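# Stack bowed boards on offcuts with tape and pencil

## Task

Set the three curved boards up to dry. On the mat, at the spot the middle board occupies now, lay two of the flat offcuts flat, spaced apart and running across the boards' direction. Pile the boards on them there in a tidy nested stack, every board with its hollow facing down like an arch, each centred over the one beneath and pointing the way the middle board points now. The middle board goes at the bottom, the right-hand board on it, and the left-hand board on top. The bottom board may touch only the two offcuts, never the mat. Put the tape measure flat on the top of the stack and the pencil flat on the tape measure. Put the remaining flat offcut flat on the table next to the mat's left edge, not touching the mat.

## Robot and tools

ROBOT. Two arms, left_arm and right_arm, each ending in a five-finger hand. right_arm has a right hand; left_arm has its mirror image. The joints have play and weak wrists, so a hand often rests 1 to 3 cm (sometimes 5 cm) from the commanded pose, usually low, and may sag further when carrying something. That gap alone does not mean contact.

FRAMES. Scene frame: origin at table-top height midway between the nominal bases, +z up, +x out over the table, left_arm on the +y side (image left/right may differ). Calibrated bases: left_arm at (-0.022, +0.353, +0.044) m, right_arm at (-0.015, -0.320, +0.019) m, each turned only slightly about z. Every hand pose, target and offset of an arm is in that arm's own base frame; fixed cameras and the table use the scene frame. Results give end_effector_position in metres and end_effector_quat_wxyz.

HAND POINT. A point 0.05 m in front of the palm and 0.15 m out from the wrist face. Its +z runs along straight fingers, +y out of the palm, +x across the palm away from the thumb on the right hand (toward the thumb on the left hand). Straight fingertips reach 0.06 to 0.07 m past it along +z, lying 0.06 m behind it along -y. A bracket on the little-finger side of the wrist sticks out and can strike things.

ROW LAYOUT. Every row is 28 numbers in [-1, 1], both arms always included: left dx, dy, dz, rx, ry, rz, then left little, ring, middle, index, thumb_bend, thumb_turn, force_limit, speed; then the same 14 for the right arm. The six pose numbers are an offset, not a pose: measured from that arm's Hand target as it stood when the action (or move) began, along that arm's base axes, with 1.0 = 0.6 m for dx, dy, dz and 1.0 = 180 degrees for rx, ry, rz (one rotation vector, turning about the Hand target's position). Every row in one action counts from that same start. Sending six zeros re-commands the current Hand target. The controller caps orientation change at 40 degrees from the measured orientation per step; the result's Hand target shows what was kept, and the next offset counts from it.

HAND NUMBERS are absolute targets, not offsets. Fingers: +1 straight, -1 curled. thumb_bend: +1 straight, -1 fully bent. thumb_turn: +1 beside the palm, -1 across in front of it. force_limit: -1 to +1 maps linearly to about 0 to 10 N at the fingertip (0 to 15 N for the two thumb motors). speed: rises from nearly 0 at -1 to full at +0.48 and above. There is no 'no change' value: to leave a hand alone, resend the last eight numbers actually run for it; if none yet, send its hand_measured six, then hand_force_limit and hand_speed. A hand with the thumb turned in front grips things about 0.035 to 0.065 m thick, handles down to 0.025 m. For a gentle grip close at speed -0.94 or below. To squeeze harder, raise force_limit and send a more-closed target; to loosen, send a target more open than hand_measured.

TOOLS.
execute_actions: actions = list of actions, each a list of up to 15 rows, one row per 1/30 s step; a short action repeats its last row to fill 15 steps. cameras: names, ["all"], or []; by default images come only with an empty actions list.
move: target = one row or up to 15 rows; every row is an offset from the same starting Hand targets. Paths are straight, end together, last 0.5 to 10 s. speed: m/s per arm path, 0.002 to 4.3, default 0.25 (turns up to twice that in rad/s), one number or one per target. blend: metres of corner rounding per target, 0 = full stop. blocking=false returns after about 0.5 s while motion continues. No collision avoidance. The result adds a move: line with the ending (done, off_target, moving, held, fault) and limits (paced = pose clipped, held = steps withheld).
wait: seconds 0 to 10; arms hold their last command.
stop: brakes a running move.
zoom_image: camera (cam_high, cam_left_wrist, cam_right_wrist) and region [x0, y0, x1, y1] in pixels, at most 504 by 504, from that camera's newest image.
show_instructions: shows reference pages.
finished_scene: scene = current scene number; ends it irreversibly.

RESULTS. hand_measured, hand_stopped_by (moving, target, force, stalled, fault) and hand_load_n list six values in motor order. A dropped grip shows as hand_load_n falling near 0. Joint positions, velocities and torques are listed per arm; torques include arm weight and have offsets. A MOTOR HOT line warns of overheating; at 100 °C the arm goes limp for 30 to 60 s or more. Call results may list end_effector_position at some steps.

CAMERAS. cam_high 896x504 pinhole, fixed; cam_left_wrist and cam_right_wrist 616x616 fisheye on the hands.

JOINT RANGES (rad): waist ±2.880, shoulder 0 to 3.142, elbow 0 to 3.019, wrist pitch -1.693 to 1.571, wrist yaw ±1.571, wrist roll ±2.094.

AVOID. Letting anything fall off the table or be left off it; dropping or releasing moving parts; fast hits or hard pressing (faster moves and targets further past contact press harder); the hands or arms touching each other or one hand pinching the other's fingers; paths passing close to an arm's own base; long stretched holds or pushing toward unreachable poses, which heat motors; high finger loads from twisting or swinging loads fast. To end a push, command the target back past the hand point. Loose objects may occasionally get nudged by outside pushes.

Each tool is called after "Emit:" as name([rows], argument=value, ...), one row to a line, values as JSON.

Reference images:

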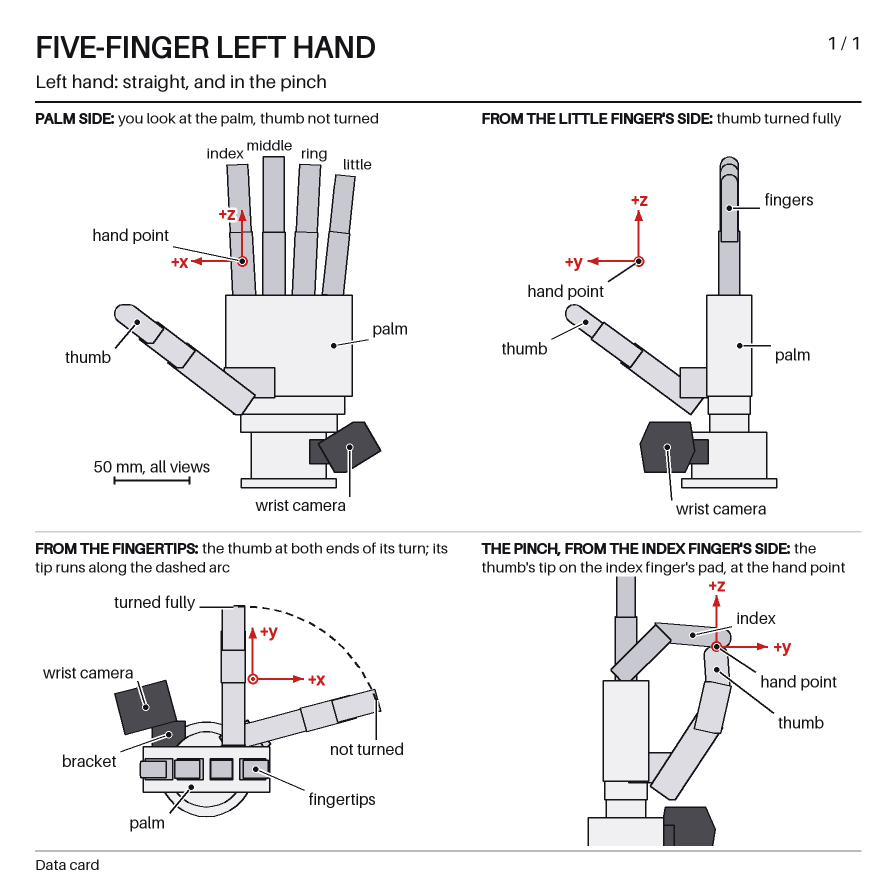

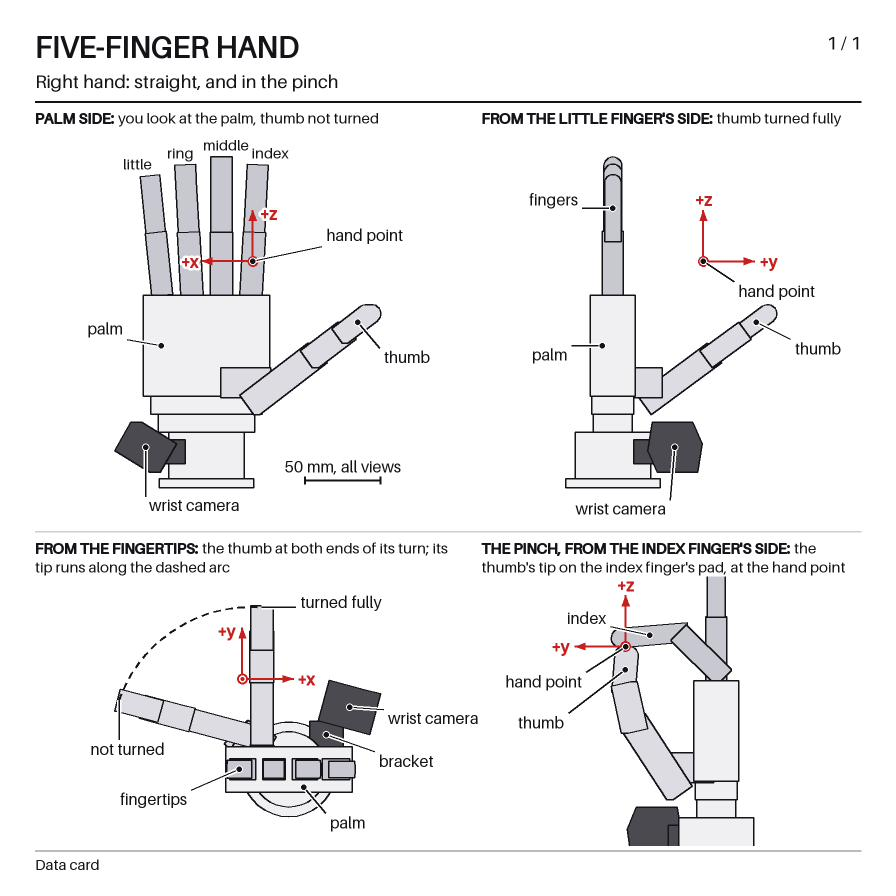

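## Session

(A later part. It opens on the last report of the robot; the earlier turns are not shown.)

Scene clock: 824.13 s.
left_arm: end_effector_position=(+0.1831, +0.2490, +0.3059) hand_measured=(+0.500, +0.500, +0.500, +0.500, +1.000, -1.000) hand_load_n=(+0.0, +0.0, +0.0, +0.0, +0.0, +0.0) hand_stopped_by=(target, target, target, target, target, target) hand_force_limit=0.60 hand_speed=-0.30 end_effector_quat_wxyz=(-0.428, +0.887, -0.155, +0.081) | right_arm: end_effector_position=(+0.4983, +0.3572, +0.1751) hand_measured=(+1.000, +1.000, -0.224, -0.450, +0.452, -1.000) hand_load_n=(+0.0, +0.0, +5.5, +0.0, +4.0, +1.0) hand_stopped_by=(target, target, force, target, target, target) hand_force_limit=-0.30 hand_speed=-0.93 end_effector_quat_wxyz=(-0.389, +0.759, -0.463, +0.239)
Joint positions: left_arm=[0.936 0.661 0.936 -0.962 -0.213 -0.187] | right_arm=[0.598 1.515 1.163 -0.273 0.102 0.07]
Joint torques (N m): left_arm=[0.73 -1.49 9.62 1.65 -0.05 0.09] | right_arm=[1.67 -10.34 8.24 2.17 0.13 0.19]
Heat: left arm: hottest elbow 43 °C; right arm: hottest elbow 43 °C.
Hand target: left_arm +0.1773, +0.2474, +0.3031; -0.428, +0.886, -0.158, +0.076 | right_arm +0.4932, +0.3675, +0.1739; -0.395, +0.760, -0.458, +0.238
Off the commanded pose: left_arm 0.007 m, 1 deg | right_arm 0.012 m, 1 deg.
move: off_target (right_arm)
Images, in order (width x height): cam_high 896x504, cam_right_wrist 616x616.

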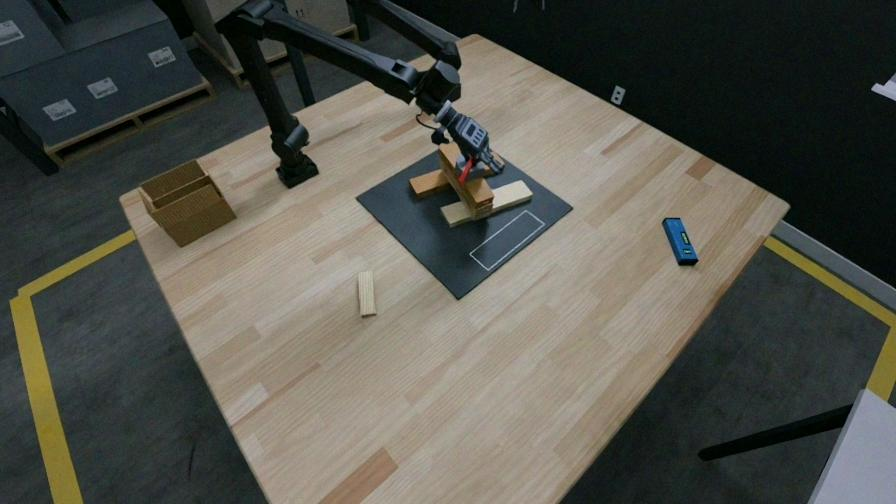

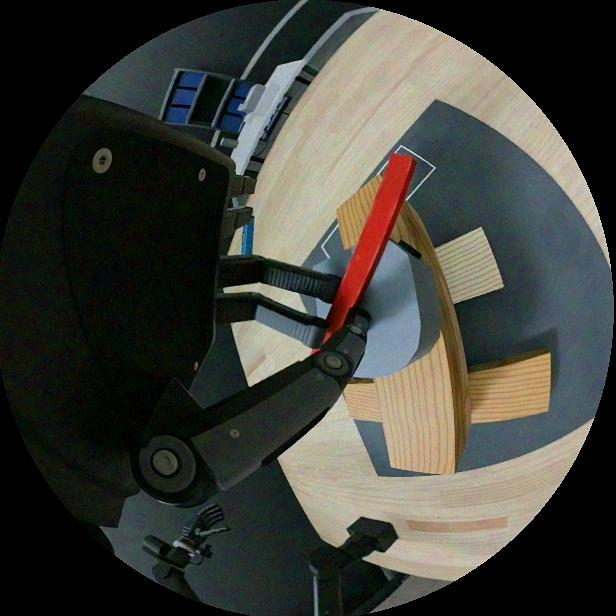

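Emit:
move([
  [0,0,0,0,0,0,0.5,0.5,0.5,0.5,1,-1,0.6,-0.3,0.0,0.0,0.012,0,0,0,1,1,-0.45,-0.45,0.45,-1,-0.3,-0.93],
], speed=0.03)

Emit:
move([
  [0,0,0,0,0,0,0.5,0.5,0.5,0.5,1,-1,0.6,-0.3,0.0,0.0,0.0,0,0,0,1,1,-0.12,-0.12,0.5,-1,-0.3,-0.9],
], speed=0.03, cameras=["cam_right_wrist","cam_high"])

Emit:
zoom_image(camera="cam_high", region=[430, 120, 500, 190])

Emit:
zoom_image(camera="cam_right_wrist", region=[280, 120, 480, 360])

Scene clock: 826.10 s.
left_arm: end_effector_position=(+0.1831, +0.2490, +0.3059) hand_measured=(+0.500, +0.500, +0.500, +0.500, +1.000, -1.000) hand_load_n=(+0.0, +0.0, +0.0, +0.0, +0.0, +0.0) hand_stopped_by=(target, target, target, target, target, target) hand_force_limit=0.60 hand_speed=-0.30 end_effector_quat_wxyz=(-0.428, +0.887, -0.155, +0.081) | right_arm: end_effector_position=(+0.4983, +0.3572, +0.1751) hand_measured=(+1.000, +1.000, -0.224, -0.450, +0.452, -1.000) hand_load_n=(+0.0, +0.0, +5.5, +0.0, +4.5, +1.0) hand_stopped_by=(target, target, force, target, target, target) hand_force_limit=-0.30 hand_speed=-0.93 end_effector_quat_wxyz=(-0.389, +0.759, -0.463, +0.239)
Joint positions: left_arm=[0.936 0.661 0.936 -0.962 -0.213 -0.187] | right_arm=[0.598 1.515 1.163 -0.273 0.102 0.07]
Joint torques (N m): left_arm=[0.73 -1.49 9.76 1.59 -0.08 0.07] | right_arm=[1.67 -10.87 9.36 1.44 0.12 0.19]
Heat: left arm: hottest elbow 43 °C; right arm: hottest elbow 43 °C.
Hand target: left_arm +0.1773, +0.2474, +0.3031; -0.428, +0.886, -0.158, +0.076 | right_arm +0.4932, +0.3675, +0.1811; -0.395, +0.760, -0.458, +0.238
Off the commanded pose: left_arm 0.007 m, 1 deg | right_arm 0.013 m, 1 deg.
move: off_target (right_arm)

Scene clock: 827.83 s.
left_arm: end_effector_position=(+0.1831, +0.2490, +0.3059) hand_measured=(+0.500, +0.500, +0.500, +0.500, +1.000, -1.000) hand_load_n=(+0.0, +0.0, +0.0, +0.0, +0.0, +0.0) hand_stopped_by=(target, target, target, target, target, target) hand_force_limit=0.60 hand_speed=-0.30 end_effector_quat_wxyz=(-0.428, +0.887, -0.155, +0.081) | right_arm: end_effector_position=(+0.4978, +0.3578, +0.1760) hand_measured=(+1.000, +1.000, -0.120, -0.120, +0.498, -1.000) hand_load_n=(+0.0, +0.0, -3.0, +0.0, -1.5, +0.0) hand_stopped_by=(target, target, target, target, target, target) hand_force_limit=-0.30 hand_speed=-0.90 end_effector_quat_wxyz=(-0.390, +0.759, -0.463, +0.239)
Joint positions: left_arm=[0.936 0.661 0.936 -0.962 -0.213 -0.187] | right_arm=[0.6 1.514 1.163 -0.273 0.103 0.072]
Joint torques (N m): left_arm=[0.32 -1.49 9.63 1.65 -0.05 0.07] | right_arm=[1.73 -10.81 9.36 1.43 0.09 0.18]
Heat: left arm: hottest elbow 43 °C; right arm: hottest elbow 43 °C.
Hand target: left_arm +0.1773, +0.2474, +0.3031; -0.428, +0.886, -0.158, +0.076 | right_arm +0.4932, +0.3675, +0.1811; -0.395, +0.760, -0.458, +0.238
Off the commanded pose: left_arm 0.007 m, 1 deg | right_arm 0.012 m, 1 deg.
move: off_target (right_arm)
Images, in order (width x height): cam_high 896x504, cam_right_wrist 616x616.

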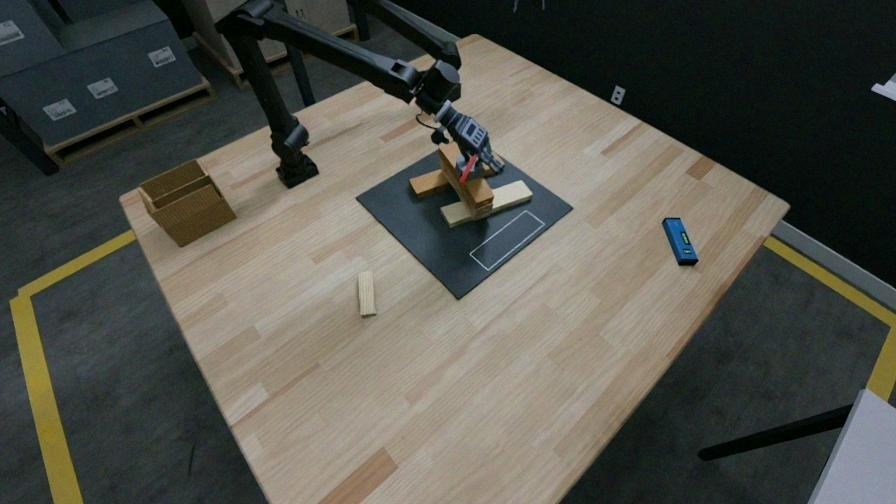

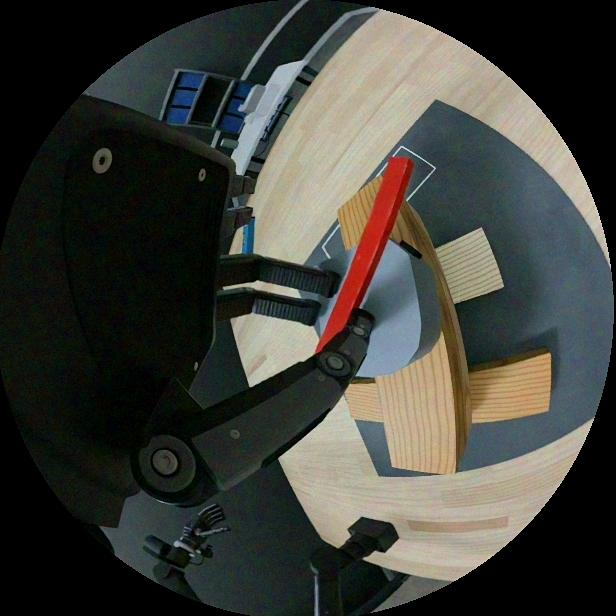

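Scaled by 7.200 from the camera's 896x504 image, which has a finer 1280x720 frame.

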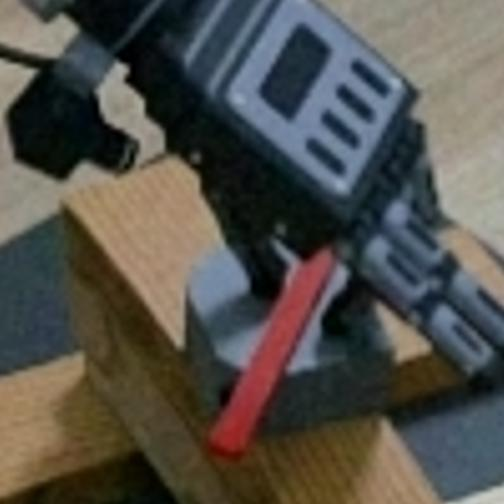

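Scaled by 2.100 from the camera's 616x616 image, which has a finer 880x880 frame.

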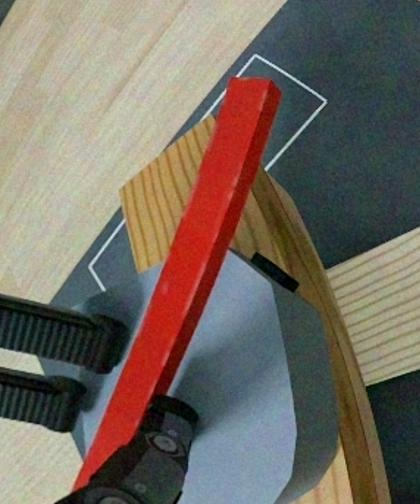

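Emit:
move([
  [0,0,0,0,0,0,0.5,0.5,0.5,0.5,1,-1,0.6,-0.3,0.03,0.01,0.04,0,0,0,1,1,-0.05,-0.05,0.55,-1,-0.3,-0.8],
  [0,0,0,0,0,0,0.5,0.5,0.5,0.5,1,-1,0.6,-0.3,0.045,0.015,0.09,0,0,0,1,1,-0.05,-0.05,0.55,-1,-0.3,-0.8],
], speed=0.05, cameras=["cam_right_wrist","cam_high"])

Emit:
zoom_image(camera="cam_high", region=[430, 120, 500, 190])

Emit:
zoom_image(camera="cam_right_wrist", region=[280, 120, 480, 360])

Scene clock: 831.07 s.
left_arm: end_effector_position=(+0.1831, +0.2490, +0.3059) hand_measured=(+0.500, +0.500, +0.500, +0.500, +1.000, -1.000) hand_load_n=(+0.0, +0.0, +0.0, +0.0, +0.0, +0.0) hand_stopped_by=(target, target, target, target, target, target) hand_force_limit=0.60 hand_speed=-0.30 end_effector_quat_wxyz=(-0.428, +0.887, -0.155, +0.081) | right_arm: end_effector_position=(+0.5046, +0.3645, +0.2058) hand_measured=(+1.000, +1.000, -0.050, -0.050, +0.550, -1.000) hand_load_n=(+0.0, +0.0, +0.0, -0.5, +0.0, +0.0) hand_stopped_by=(target, target, target, target, target, target) hand_force_limit=-0.30 hand_speed=-0.80 end_effector_quat_wxyz=(-0.375, +0.769, -0.465, +0.228)
Joint positions: left_arm=[0.936 0.661 0.936 -0.962 -0.213 -0.187] | right_arm=[0.6 1.531 1.284 -0.419 0.094 0.072]
Joint torques (N m): left_arm=[0.44 -1.55 9.62 1.61 -0.05 0.08] | right_arm=[0.56 -10.46 14.61 1.28 -0.06 0.09]
Heat: left arm: hottest elbow 43 °C; right arm: hottest elbow 43 °C.
Hand target: left_arm +0.1773, +0.2474, +0.3031; -0.428, +0.886, -0.158, +0.076 | right_arm +0.5202, +0.3765, +0.2351; -0.395, +0.760, -0.458, +0.238
Off the commanded pose: left_arm 0.007 m, 1 deg | right_arm 0.035 m, 3 deg.
move: off_target (right_arm)
Images, in order (width x height): cam_high 896x504, cam_right_wrist 616x616.

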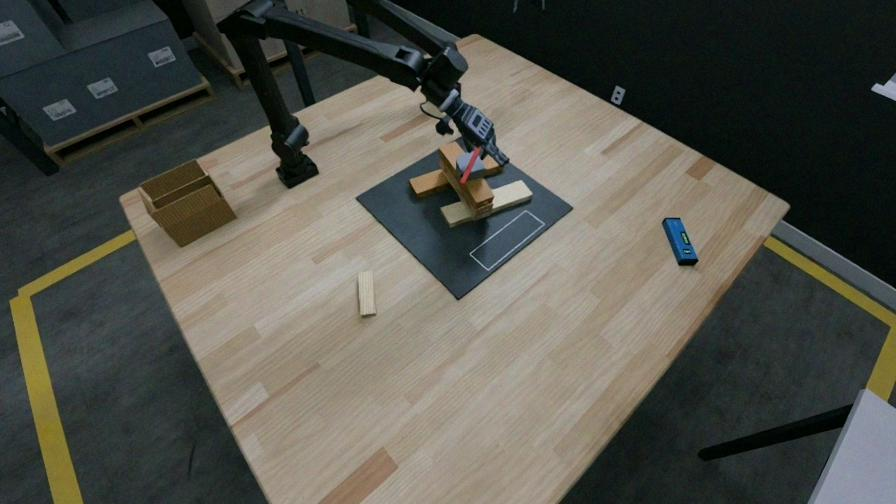

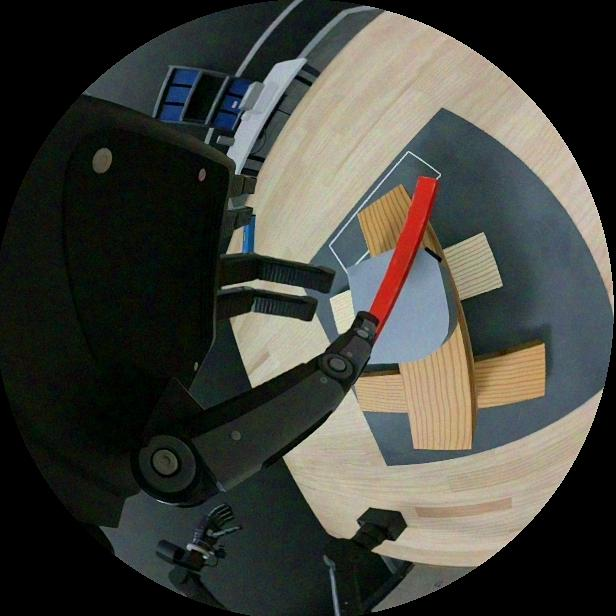

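Scaled by 7.200 from the camera's 896x504 image, which has a finer 1280x720 frame.

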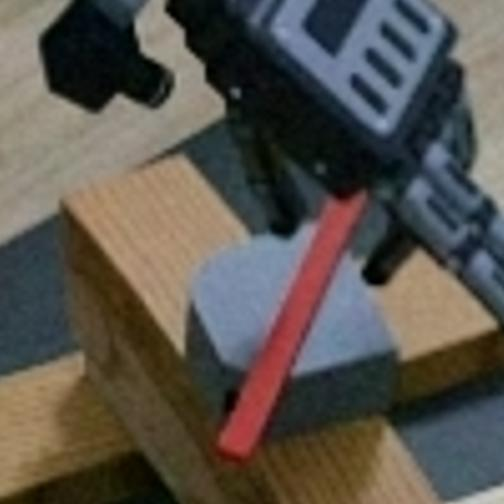

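Scaled by 2.100 from the camera's 616x616 image, which has a finer 880x880 frame.

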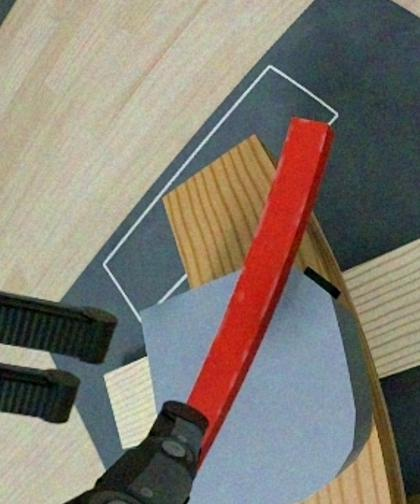

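Emit:
move([
  [0,0,0,0,0,0,0.5,0.5,0.5,0.5,1,-1,0.6,-0.3,0.0,0.0,0.15,0,0,0,1,1,-0.05,-0.05,0.55,-1,-0.3,-0.8],
  [0,0,0,0,0,0,0.5,0.5,0.5,0.5,1,-1,0.6,-0.3,-0.1,-0.3,0.15,0,0,0,0.6,0.6,0.6,0.6,1,-1,-0.3,-0.5],
], speed=[0.1,0.25], cameras=["cam_high"])

Emit:
zoom_image(camera="cam_high", region=[430, 130, 500, 200])

Scene clock: 836.23 s.
left_arm: end_effector_position=(+0.1831, +0.2490, +0.3059) hand_measured=(+0.500, +0.500, +0.500, +0.500, +1.000, -1.000) hand_load_n=(+0.0, -0.5, +0.0, +0.0, +0.0, +0.0) hand_stopped_by=(target, target, target, target, target, target) hand_force_limit=0.60 hand_speed=-0.30 end_effector_quat_wxyz=(-0.428, +0.887, -0.155, +0.081) | right_arm: end_effector_position=(+0.4622, +0.2013, +0.3098) hand_measured=(+0.600, +0.600, +0.600, +0.600, +1.000, -1.000) hand_load_n=(+0.0, +0.0, +0.0, +0.0, +0.0, +0.0) hand_stopped_by=(target, target, target, target, target, target) hand_force_limit=-0.30 hand_speed=-0.50 end_effector_quat_wxyz=(-0.387, +0.762, -0.467, +0.227)
Joint positions: left_arm=[0.936 0.661 0.936 -0.962 -0.213 -0.187] | right_arm=[0.305 1.201 1.228 -0.675 -0.148 -0.092]
Joint torques (N m): left_arm=[0.62 -1.9 9.69 1.68 -0.05 0.07] | right_arm=[-0.38 -8.41 9.96 1.33 -0.16 -0.02]
Heat: left arm: hottest elbow 43 °C; right arm: hottest elbow 44 °C.
Hand target: left_arm +0.1773, +0.2474, +0.3031; -0.428, +0.886, -0.158, +0.076 | right_arm +0.4602, +0.1965, +0.3251; -0.395, +0.760, -0.458, +0.238
Off the commanded pose: left_arm 0.007 m, 1 deg | right_arm 0.016 m, 2 deg.
move: off_target (right_arm); target 2's new numbers were sent with right_arm's hand 0.016 m and 2 deg from that target
Images, in order (width x height): cam_high 896x504.

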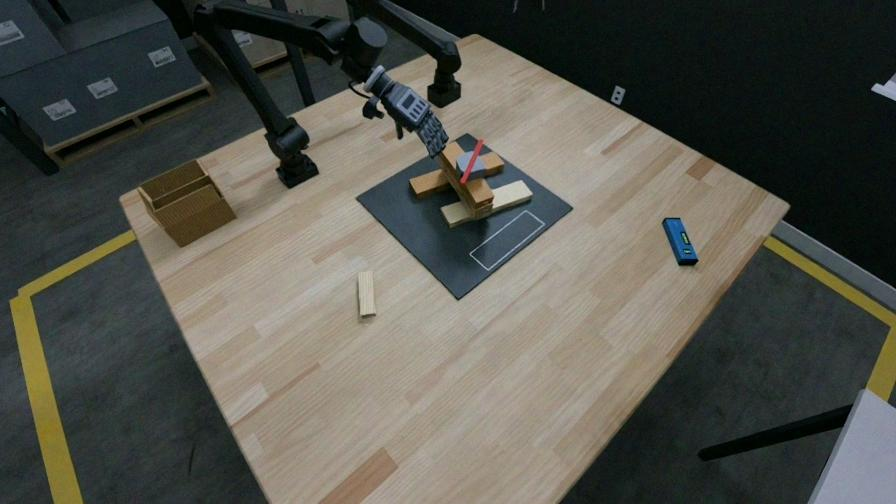

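Scaled by 7.200 from the camera's 896x504 image, which has a finer 1280x720 frame.

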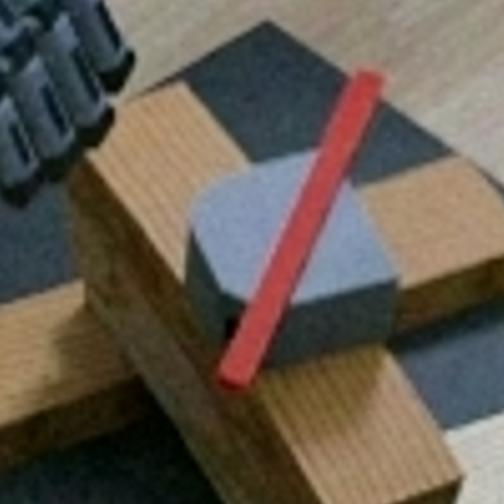

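Emit:
move([
  [0,0,0,0,0,0,0.5,0.5,0.5,0.5,1,-1,0.6,-0.3,0.142,-0.478,-0.242,-0.0133,0.0140,0.1718,0.45,0.45,0.45,0.45,1,-1,0.3,-0.5],
], speed=0.25, cameras=["cam_high","cam_right_wrist"])

Emit:
zoom_image(camera="cam_right_wrist", region=[300, 150, 500, 350])

Scene clock: 842.37 s.
left_arm: end_effector_position=(+0.1831, +0.2490, +0.3059) hand_measured=(+0.500, +0.500, +0.500, +0.500, +1.000, -1.000) hand_load_n=(+0.0, +0.0, +0.0, +0.0, +0.0, +0.0) hand_stopped_by=(target, target, target, target, target, target) hand_force_limit=0.60 hand_speed=-0.30 end_effector_quat_wxyz=(-0.428, +0.887, -0.155, +0.081) | right_arm: end_effector_position=(+0.5268, -0.0849, +0.1620) hand_measured=(+0.450, +0.450, +0.450, +0.450, +1.000, -1.000) hand_load_n=(+0.0, +0.0, +0.0, +0.0, +0.0, +0.0) hand_stopped_by=(target, target, target, target, target, target) hand_force_limit=0.30 hand_speed=-0.50 end_effector_quat_wxyz=(-0.418, +0.865, -0.261, +0.094)
Joint positions: left_arm=[0.936 0.661 0.936 -0.962 -0.213 -0.187] | right_arm=[-0.381 1.752 1.519 -1.177 -0.874 -1.289]
Joint torques (N m): left_arm=[0.91 -1.26 9.55 1.62 -0.1 0.07] | right_arm=[0.5 -12.22 13.22 0.21 -0.7 -0.02]
Heat: left arm: hottest elbow 43 °C; right arm: hottest elbow 43 °C.
Hand target: left_arm +0.1773, +0.2474, +0.3031; -0.428, +0.886, -0.158, +0.076 | right_arm +0.5454, -0.0903, +0.1799; -0.419, +0.867, -0.242, +0.117
Off the commanded pose: left_arm 0.007 m, 1 deg | right_arm 0.026 m, 3 deg.
move: off_target (right_arm)
Images, in order (width x height): cam_high 896x504, cam_right_wrist 616x616.

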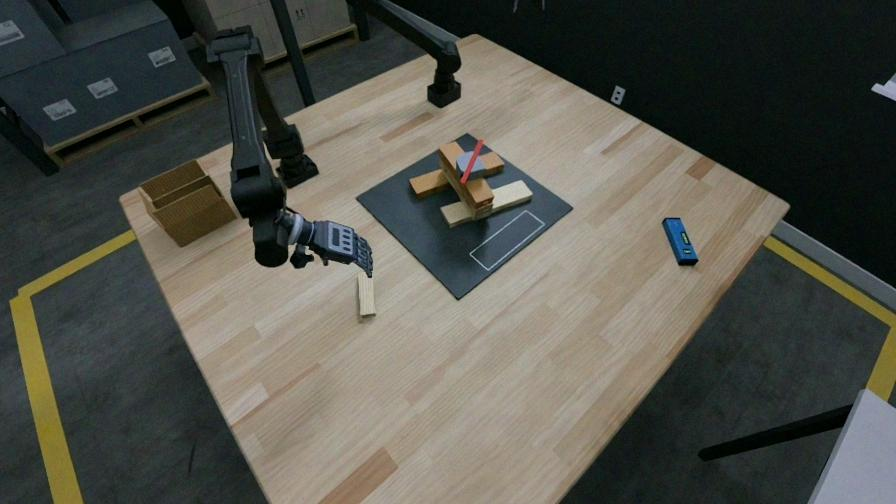

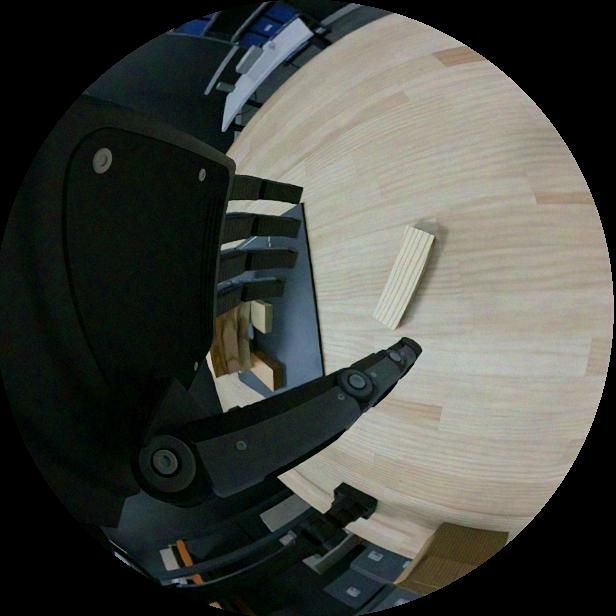

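Scaled by 2.520 from the camera's 616x616 image, which has a finer 880x880 frame.

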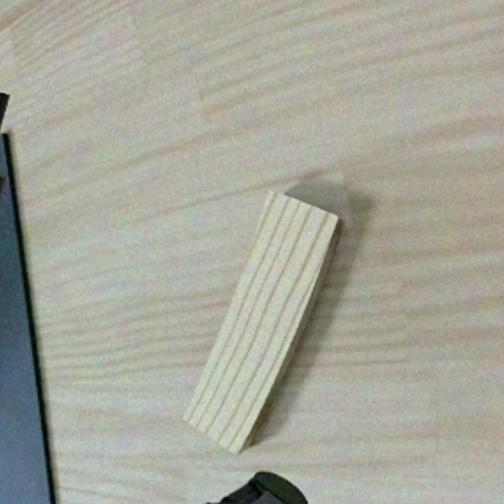

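Emit:
move([
  [0,0,0,0,0,0,0.5,0.5,0.5,0.5,1,-1,0.6,-0.3,-0.024,0.045,-0.19,0,0,0,0.45,0.45,0.45,0.45,1,-1,0.3,-0.5],
], speed=0.15, cameras=["cam_high","cam_right_wrist"])

Emit:
zoom_image(camera="cam_right_wrist", region=[220, 150, 460, 390])

Emit:
zoom_image(camera="cam_high", region=[320, 220, 420, 320])

Scene clock: 847.00 s.
left_arm: end_effector_position=(+0.1831, +0.2490, +0.3059) hand_measured=(+0.500, +0.500, +0.500, +0.500, +1.000, -1.000) hand_load_n=(+0.0, +0.0, +0.0, +0.0, +0.0, +0.5) hand_stopped_by=(target, target, target, target, target, target) hand_force_limit=0.60 hand_speed=-0.30 end_effector_quat_wxyz=(-0.428, +0.887, -0.155, +0.081) | right_arm: end_effector_position=(+0.5224, -0.0695, +0.0636) hand_measured=(+0.450, +0.450, +0.450, +0.450, +1.000, -1.000) hand_load_n=(+0.0, +0.0, +0.0, +0.0, +0.0, +0.0) hand_stopped_by=(target, target, target, target, target, target) hand_force_limit=0.30 hand_speed=-0.50 end_effector_quat_wxyz=(-0.418, +0.866, -0.251, +0.110)
Joint positions: left_arm=[0.936 0.661 0.936 -0.962 -0.213 -0.187] | right_arm=[-0.358 1.795 1.301 -0.856 -0.874 -1.261]
Joint torques (N m): left_arm=[0.73 -1.49 9.63 1.63 -0.07 0.07] | right_arm=[1.32 -12.51 8.17 1.32 -0.4 0.22]
Heat: left arm: hottest elbow 43 °C; right arm: hottest elbow 43 °C.
Hand target: left_arm +0.1773, +0.2474, +0.3031; -0.428, +0.886, -0.158, +0.076 | right_arm +0.5310, -0.0633, +0.0659; -0.419, +0.867, -0.242, +0.117
Off the commanded pose: left_arm 0.007 m, 1 deg | right_arm 0.011 m, 1 deg.
move: off_target (right_arm)
Images, in order (width x height): cam_high 896x504, cam_right_wrist 616x616.

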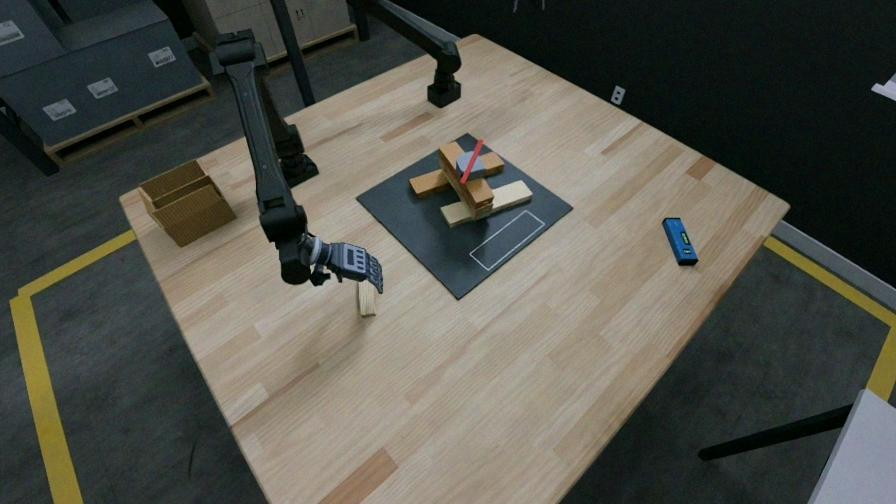

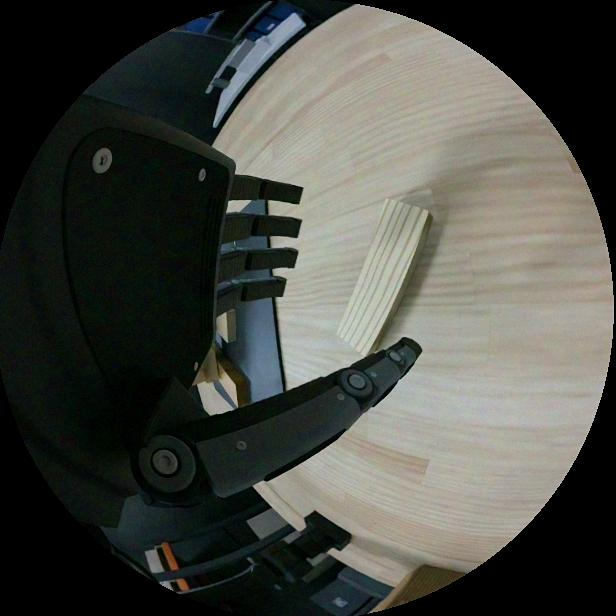

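Scaled by 2.100 from the camera's 616x616 image, which has a finer 880x880 frame.

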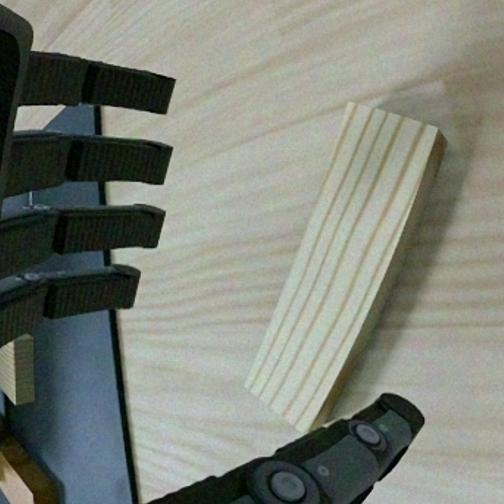

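Scaled by 5.040 from the camera's 896x504 image, which has a finer 1280x720 frame.

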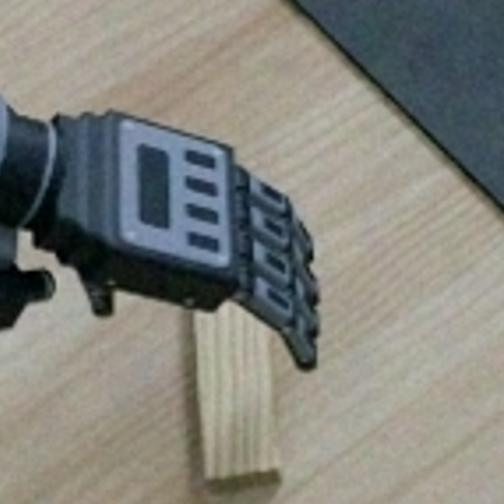

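Emit:
move([
  [0,0,0,0,0,0,0.5,0.5,0.5,0.5,1,-1,0.6,-0.3,0,0,-0.055,0,0,0,0.45,0.45,0.45,0.45,1,-1,0.3,-0.5],
], speed=0.08, cameras=["cam_high","cam_right_wrist"])

Emit:
zoom_image(camera="cam_right_wrist", region=[220, 150, 460, 390])

Emit:
zoom_image(camera="cam_high", region=[320, 230, 420, 330])

Scene clock: 850.60 s.
left_arm: end_effector_position=(+0.1831, +0.2490, +0.3059) hand_measured=(+0.500, +0.500, +0.500, +0.500, +1.000, -1.000) hand_load_n=(+0.0, -0.5, +0.0, +0.0, +0.0, +0.0) hand_stopped_by=(target, target, target, target, target, target) hand_force_limit=0.60 hand_speed=-0.30 end_effector_quat_wxyz=(-0.428, +0.887, -0.155, +0.081) | right_arm: end_effector_position=(+0.5221, -0.0694, +0.0314) hand_measured=(+0.450, +0.450, +0.450, +0.450, +1.000, -1.000) hand_load_n=(+0.0, +0.0, +0.0, -0.5, +0.0, +0.0) hand_stopped_by=(target, target, target, target, target, target) hand_force_limit=0.30 hand_speed=-0.50 end_effector_quat_wxyz=(-0.418, +0.866, -0.251, +0.110)
Joint positions: left_arm=[0.936 0.661 0.936 -0.962 -0.213 -0.187] | right_arm=[-0.358 1.836 1.264 -0.776 -0.874 -1.26]
Joint torques (N m): left_arm=[0.73 -1.44 9.69 1.74 -0.05 0.06] | right_arm=[1.55 -12.63 7.92 1.39 -0.39 0.22]
Heat: left arm: hottest elbow 42 °C; right arm: hottest elbow 43 °C.
Hand target: left_arm +0.1773, +0.2474, +0.3031; -0.428, +0.886, -0.158, +0.076 | right_arm +0.5310, -0.0633, +0.0329; -0.419, +0.867, -0.242, +0.117
Off the commanded pose: left_arm 0.007 m, 1 deg | right_arm 0.011 m, 1 deg.
move: off_target (right_arm)
Images, in order (width x height): cam_high 896x504, cam_right_wrist 616x616.

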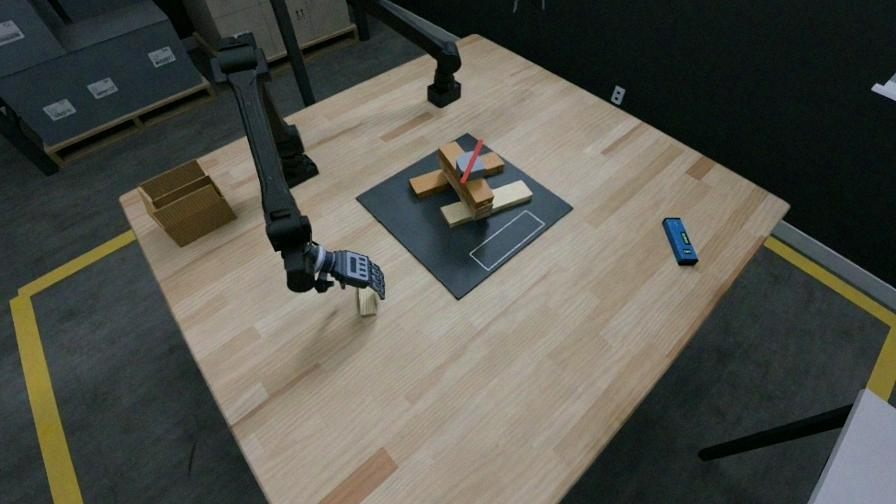

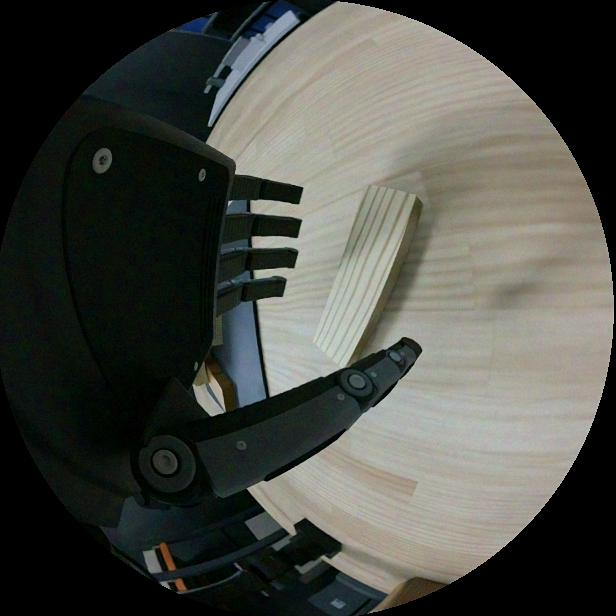

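Scaled by 2.100 from the camera's 616x616 image, which has a finer 880x880 frame.

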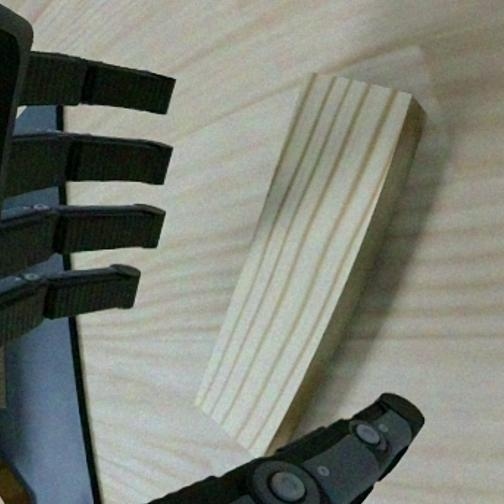

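Scaled by 5.040 from the camera's 896x504 image, which has a finer 1280x720 frame.

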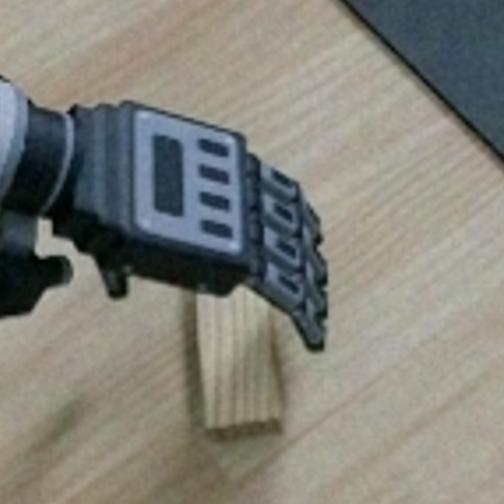

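Emit:
move([
  [0,0,0,0,0,0,0.5,0.5,0.5,0.5,1,-1,0.6,-0.3,0,0,-0.028,0,0,0,0.45,0.45,0.45,0.45,1,-1,0.3,-0.5],
], speed=0.06, cameras=["cam_high","cam_right_wrist"])

Emit:
zoom_image(camera="cam_right_wrist", region=[220, 150, 460, 390])

Emit:
zoom_image(camera="cam_high", region=[320, 230, 420, 330])

Scene clock: 852.57 s.
left_arm: end_effector_position=(+0.1831, +0.2490, +0.3059) hand_measured=(+0.500, +0.500, +0.500, +0.500, +1.000, -1.000) hand_load_n=(+0.0, +0.0, +0.0, +0.0, +0.0, +0.0) hand_stopped_by=(target, target, target, target, target, target) hand_force_limit=0.60 hand_speed=-0.30 end_effector_quat_wxyz=(-0.428, +0.887, -0.155, +0.081) | right_arm: end_effector_position=(+0.5229, -0.0697, +0.0159) hand_measured=(+0.450, +0.450, +0.450, +0.450, +1.000, -1.000) hand_load_n=(-0.5, -0.5, +0.0, +0.0, +0.0, +0.0) hand_stopped_by=(target, target, target, target, target, target) hand_force_limit=0.30 hand_speed=-0.50 end_effector_quat_wxyz=(-0.418, +0.866, -0.250, +0.112)
Joint positions: left_arm=[0.936 0.661 0.936 -0.962 -0.213 -0.187] | right_arm=[-0.358 1.859 1.251 -0.737 -0.874 -1.26]
Joint torques (N m): left_arm=[0.56 -1.9 9.65 1.63 -0.06 0.11] | right_arm=[1.44 -12.45 7.64 1.35 -0.39 0.22]
Heat: left arm: hottest elbow 42 °C; right arm: hottest elbow 42 °C.
Hand target: left_arm +0.1773, +0.2474, +0.3031; -0.428, +0.886, -0.158, +0.076 | right_arm +0.5310, -0.0633, +0.0161; -0.419, +0.867, -0.242, +0.117
Off the commanded pose: left_arm 0.007 m, 1 deg | right_arm 0.010 m, 1 deg.
move: done
Images, in order (width x height): cam_high 896x504, cam_right_wrist 616x616.

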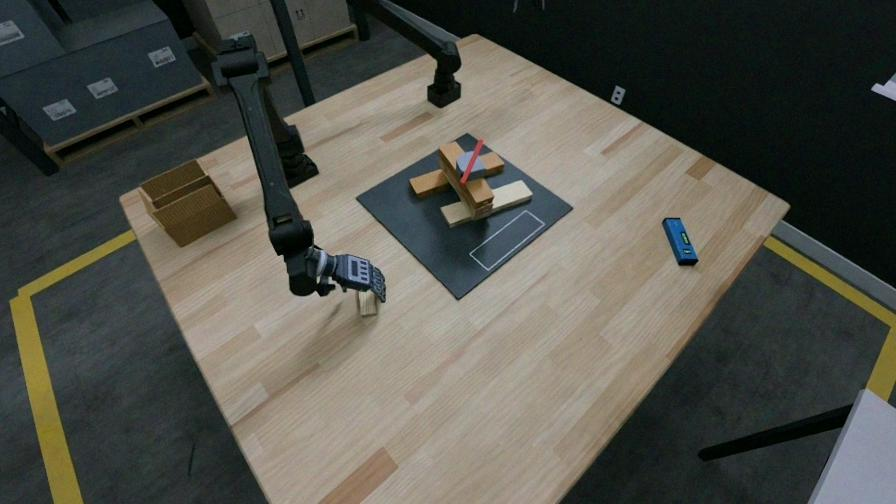

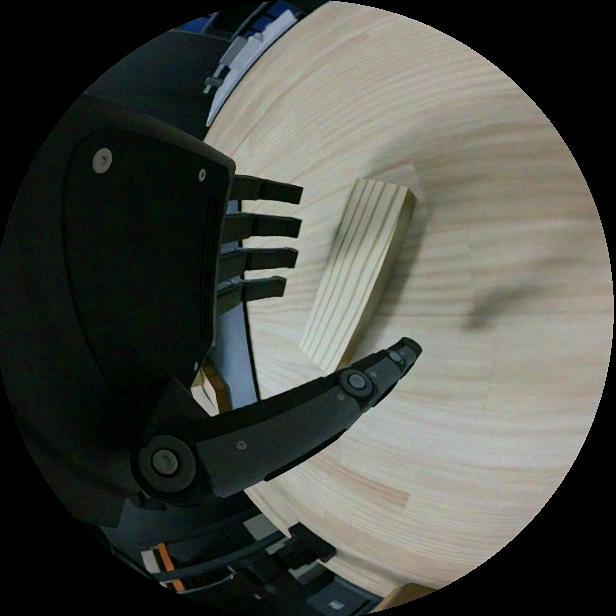

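Scaled by 2.100 from the camera's 616x616 image, which has a finer 880x880 frame.

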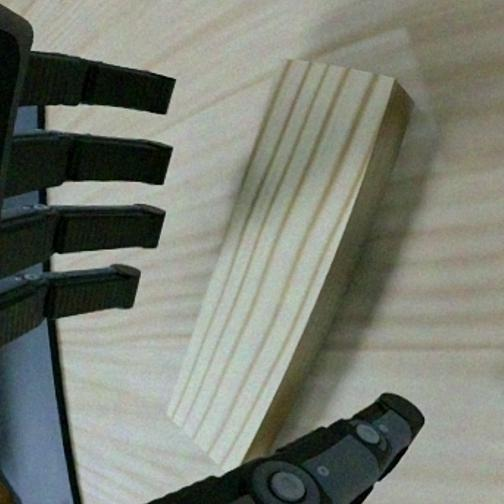

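Scaled by 5.040 from the camera's 896x504 image, which has a finer 1280x720 frame.

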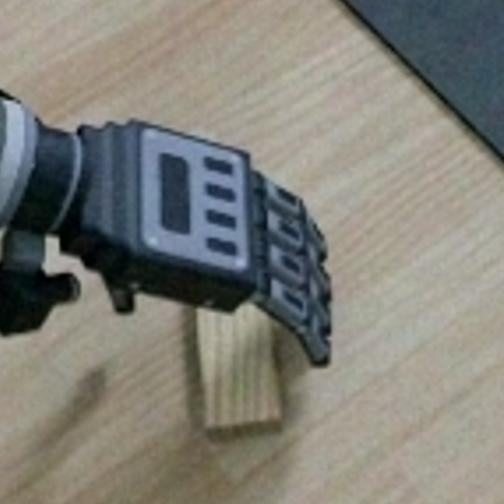

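Emit:
move([
  [0,0,0,0,0,0,0.5,0.5,0.5,0.5,1,-1,0.6,-0.3,0,0,-0.027,0,0,0,0.45,0.45,0.45,0.45,1,-1,0.3,-0.5],
], speed=0.05, cameras=["cam_right_wrist"])

Emit:
zoom_image(camera="cam_right_wrist", region=[220, 150, 480, 410])

Scene clock: 854.67 s.
left_arm: end_effector_position=(+0.1831, +0.2490, +0.3059) hand_measured=(+0.500, +0.500, +0.500, +0.500, +1.000, -1.000) hand_load_n=(+0.0, +0.0, +0.0, +0.0, +0.0, +0.0) hand_stopped_by=(target, target, target, target, target, target) hand_force_limit=0.60 hand_speed=-0.30 end_effector_quat_wxyz=(-0.428, +0.887, -0.155, +0.081) | right_arm: end_effector_position=(+0.5227, -0.0696, -0.0003) hand_measured=(+0.450, +0.450, +0.450, +0.450, +1.000, -1.000) hand_load_n=(+0.0, +0.0, +0.0, +0.0, +0.0, +0.0) hand_stopped_by=(target, target, target, target, target, target) hand_force_limit=0.30 hand_speed=-0.50 end_effector_quat_wxyz=(-0.418, +0.866, -0.250, +0.112)
Joint positions: left_arm=[0.936 0.661 0.936 -0.962 -0.213 -0.187] | right_arm=[-0.358 1.884 1.237 -0.698 -0.874 -1.26]
Joint torques (N m): left_arm=[0.67 -1.49 9.66 1.77 -0.05 0.08] | right_arm=[1.55 -12.75 7.46 1.33 -0.39 0.22]
Heat: left arm: hottest elbow 42 °C; right arm: hottest elbow 42 °C.
Hand target: left_arm +0.1773, +0.2474, +0.3031; -0.428, +0.886, -0.158, +0.076 | right_arm +0.5310, -0.0633, -0.0001; -0.419, +0.867, -0.242, +0.117
Off the commanded pose: left_arm 0.007 m, 1 deg | right_arm 0.010 m, 1 deg.
move: done
Images, in order (width x height): cam_right_wrist 616x616.

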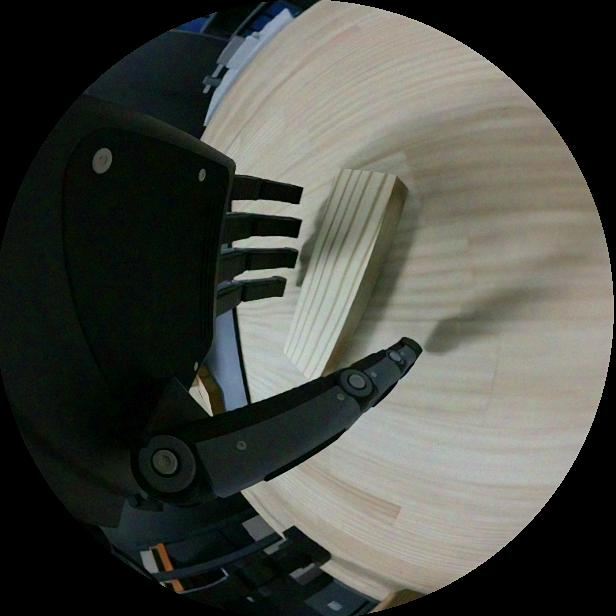

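Scaled by 1.938 from the camera's 616x616 image, which has a finer 880x880 frame.

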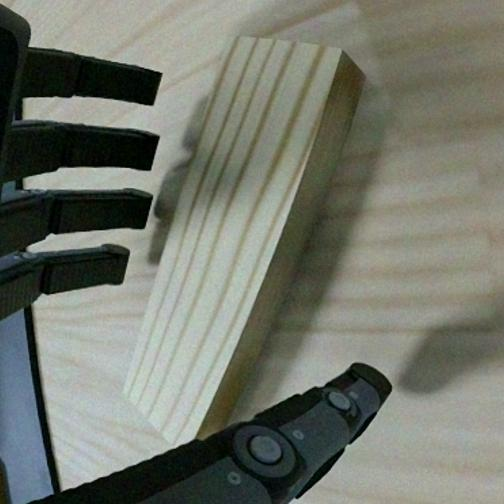

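Emit:
move([
  [0,0,0,0,0,0,0.5,0.5,0.5,0.5,1,-1,0.6,-0.3,0,0,-0.01,0,0,0,0.45,0.45,0.45,0.45,1,-1,0.3,-0.5],
  [0,0,0,0,0,0,0.5,0.5,0.5,0.5,1,-1,0.6,-0.3,0,0,-0.01,0,0,0,-0.1,-0.1,-0.1,-0.1,1,-1,-0.5,-0.85],
], speed=0.05, cameras=["cam_right_wrist"])

Emit:
zoom_image(camera="cam_right_wrist", region=[220, 150, 480, 410])

Scene clock: 858.40 s.
left_arm: end_effector_position=(+0.1831, +0.2490, +0.3059) hand_measured=(+0.500, +0.500, +0.500, +0.500, +1.000, -1.000) hand_load_n=(+0.0, +0.0, +0.0, +0.0, +0.0, +0.0) hand_stopped_by=(target, target, target, target, target, target) hand_force_limit=0.60 hand_speed=-0.30 end_effector_quat_wxyz=(-0.428, +0.887, -0.155, +0.081) | right_arm: end_effector_position=(+0.5256, -0.0639, -0.0049) hand_measured=(-0.100, -0.100, -0.100, -0.100, +1.000, -1.000) hand_load_n=(+0.0, +0.0, +0.5, +0.0, +0.0, +0.0) hand_stopped_by=(target, target, target, target, target, target) hand_force_limit=-0.50 hand_speed=-0.85 end_effector_quat_wxyz=(-0.418, +0.868, -0.244, +0.113)
Joint positions: left_arm=[0.936 0.661 0.936 -0.962 -0.213 -0.187] | right_arm=[-0.345 1.891 1.234 -0.678 -0.874 -1.258]
Joint torques (N m): left_arm=[0.62 -1.96 9.69 1.73 -0.06 0.06] | right_arm=[1.14 -12.63 7.32 1.09 -0.37 0.2]
Heat: left arm: hottest elbow 42 °C; right arm: hottest elbow 42 °C.
Hand target: left_arm +0.1773, +0.2474, +0.3031; -0.428, +0.886, -0.158, +0.076 | right_arm +0.5310, -0.0633, -0.0061; -0.419, +0.867, -0.242, +0.117
Off the commanded pose: left_arm 0.007 m, 1 deg | right_arm 0.006 m, 0 deg.
move: done
Images, in order (width x height): cam_right_wrist 616x616.

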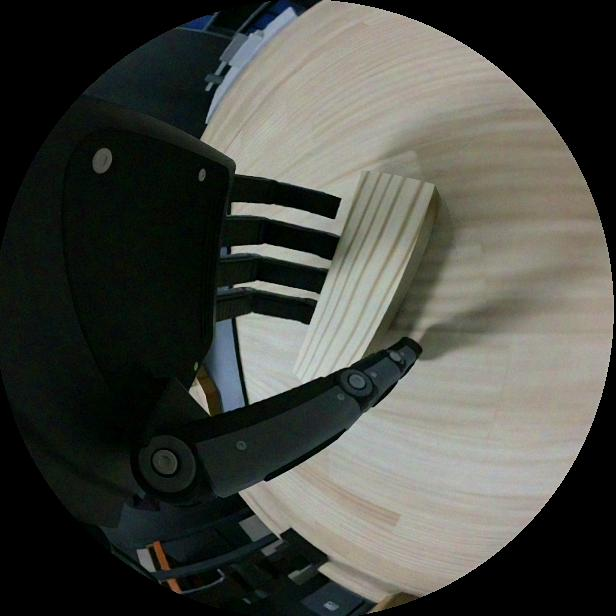

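Scaled by 1.938 from the camera's 616x616 image, which has a finer 880x880 frame.

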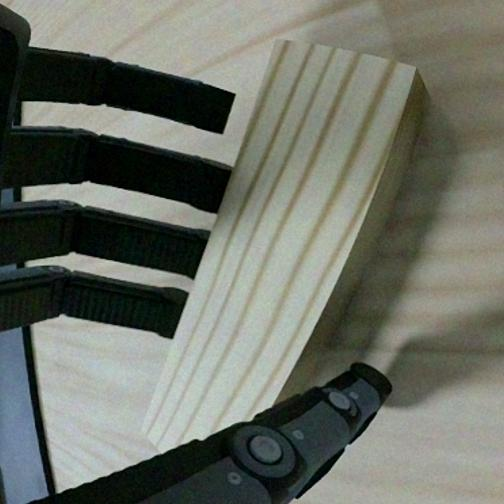

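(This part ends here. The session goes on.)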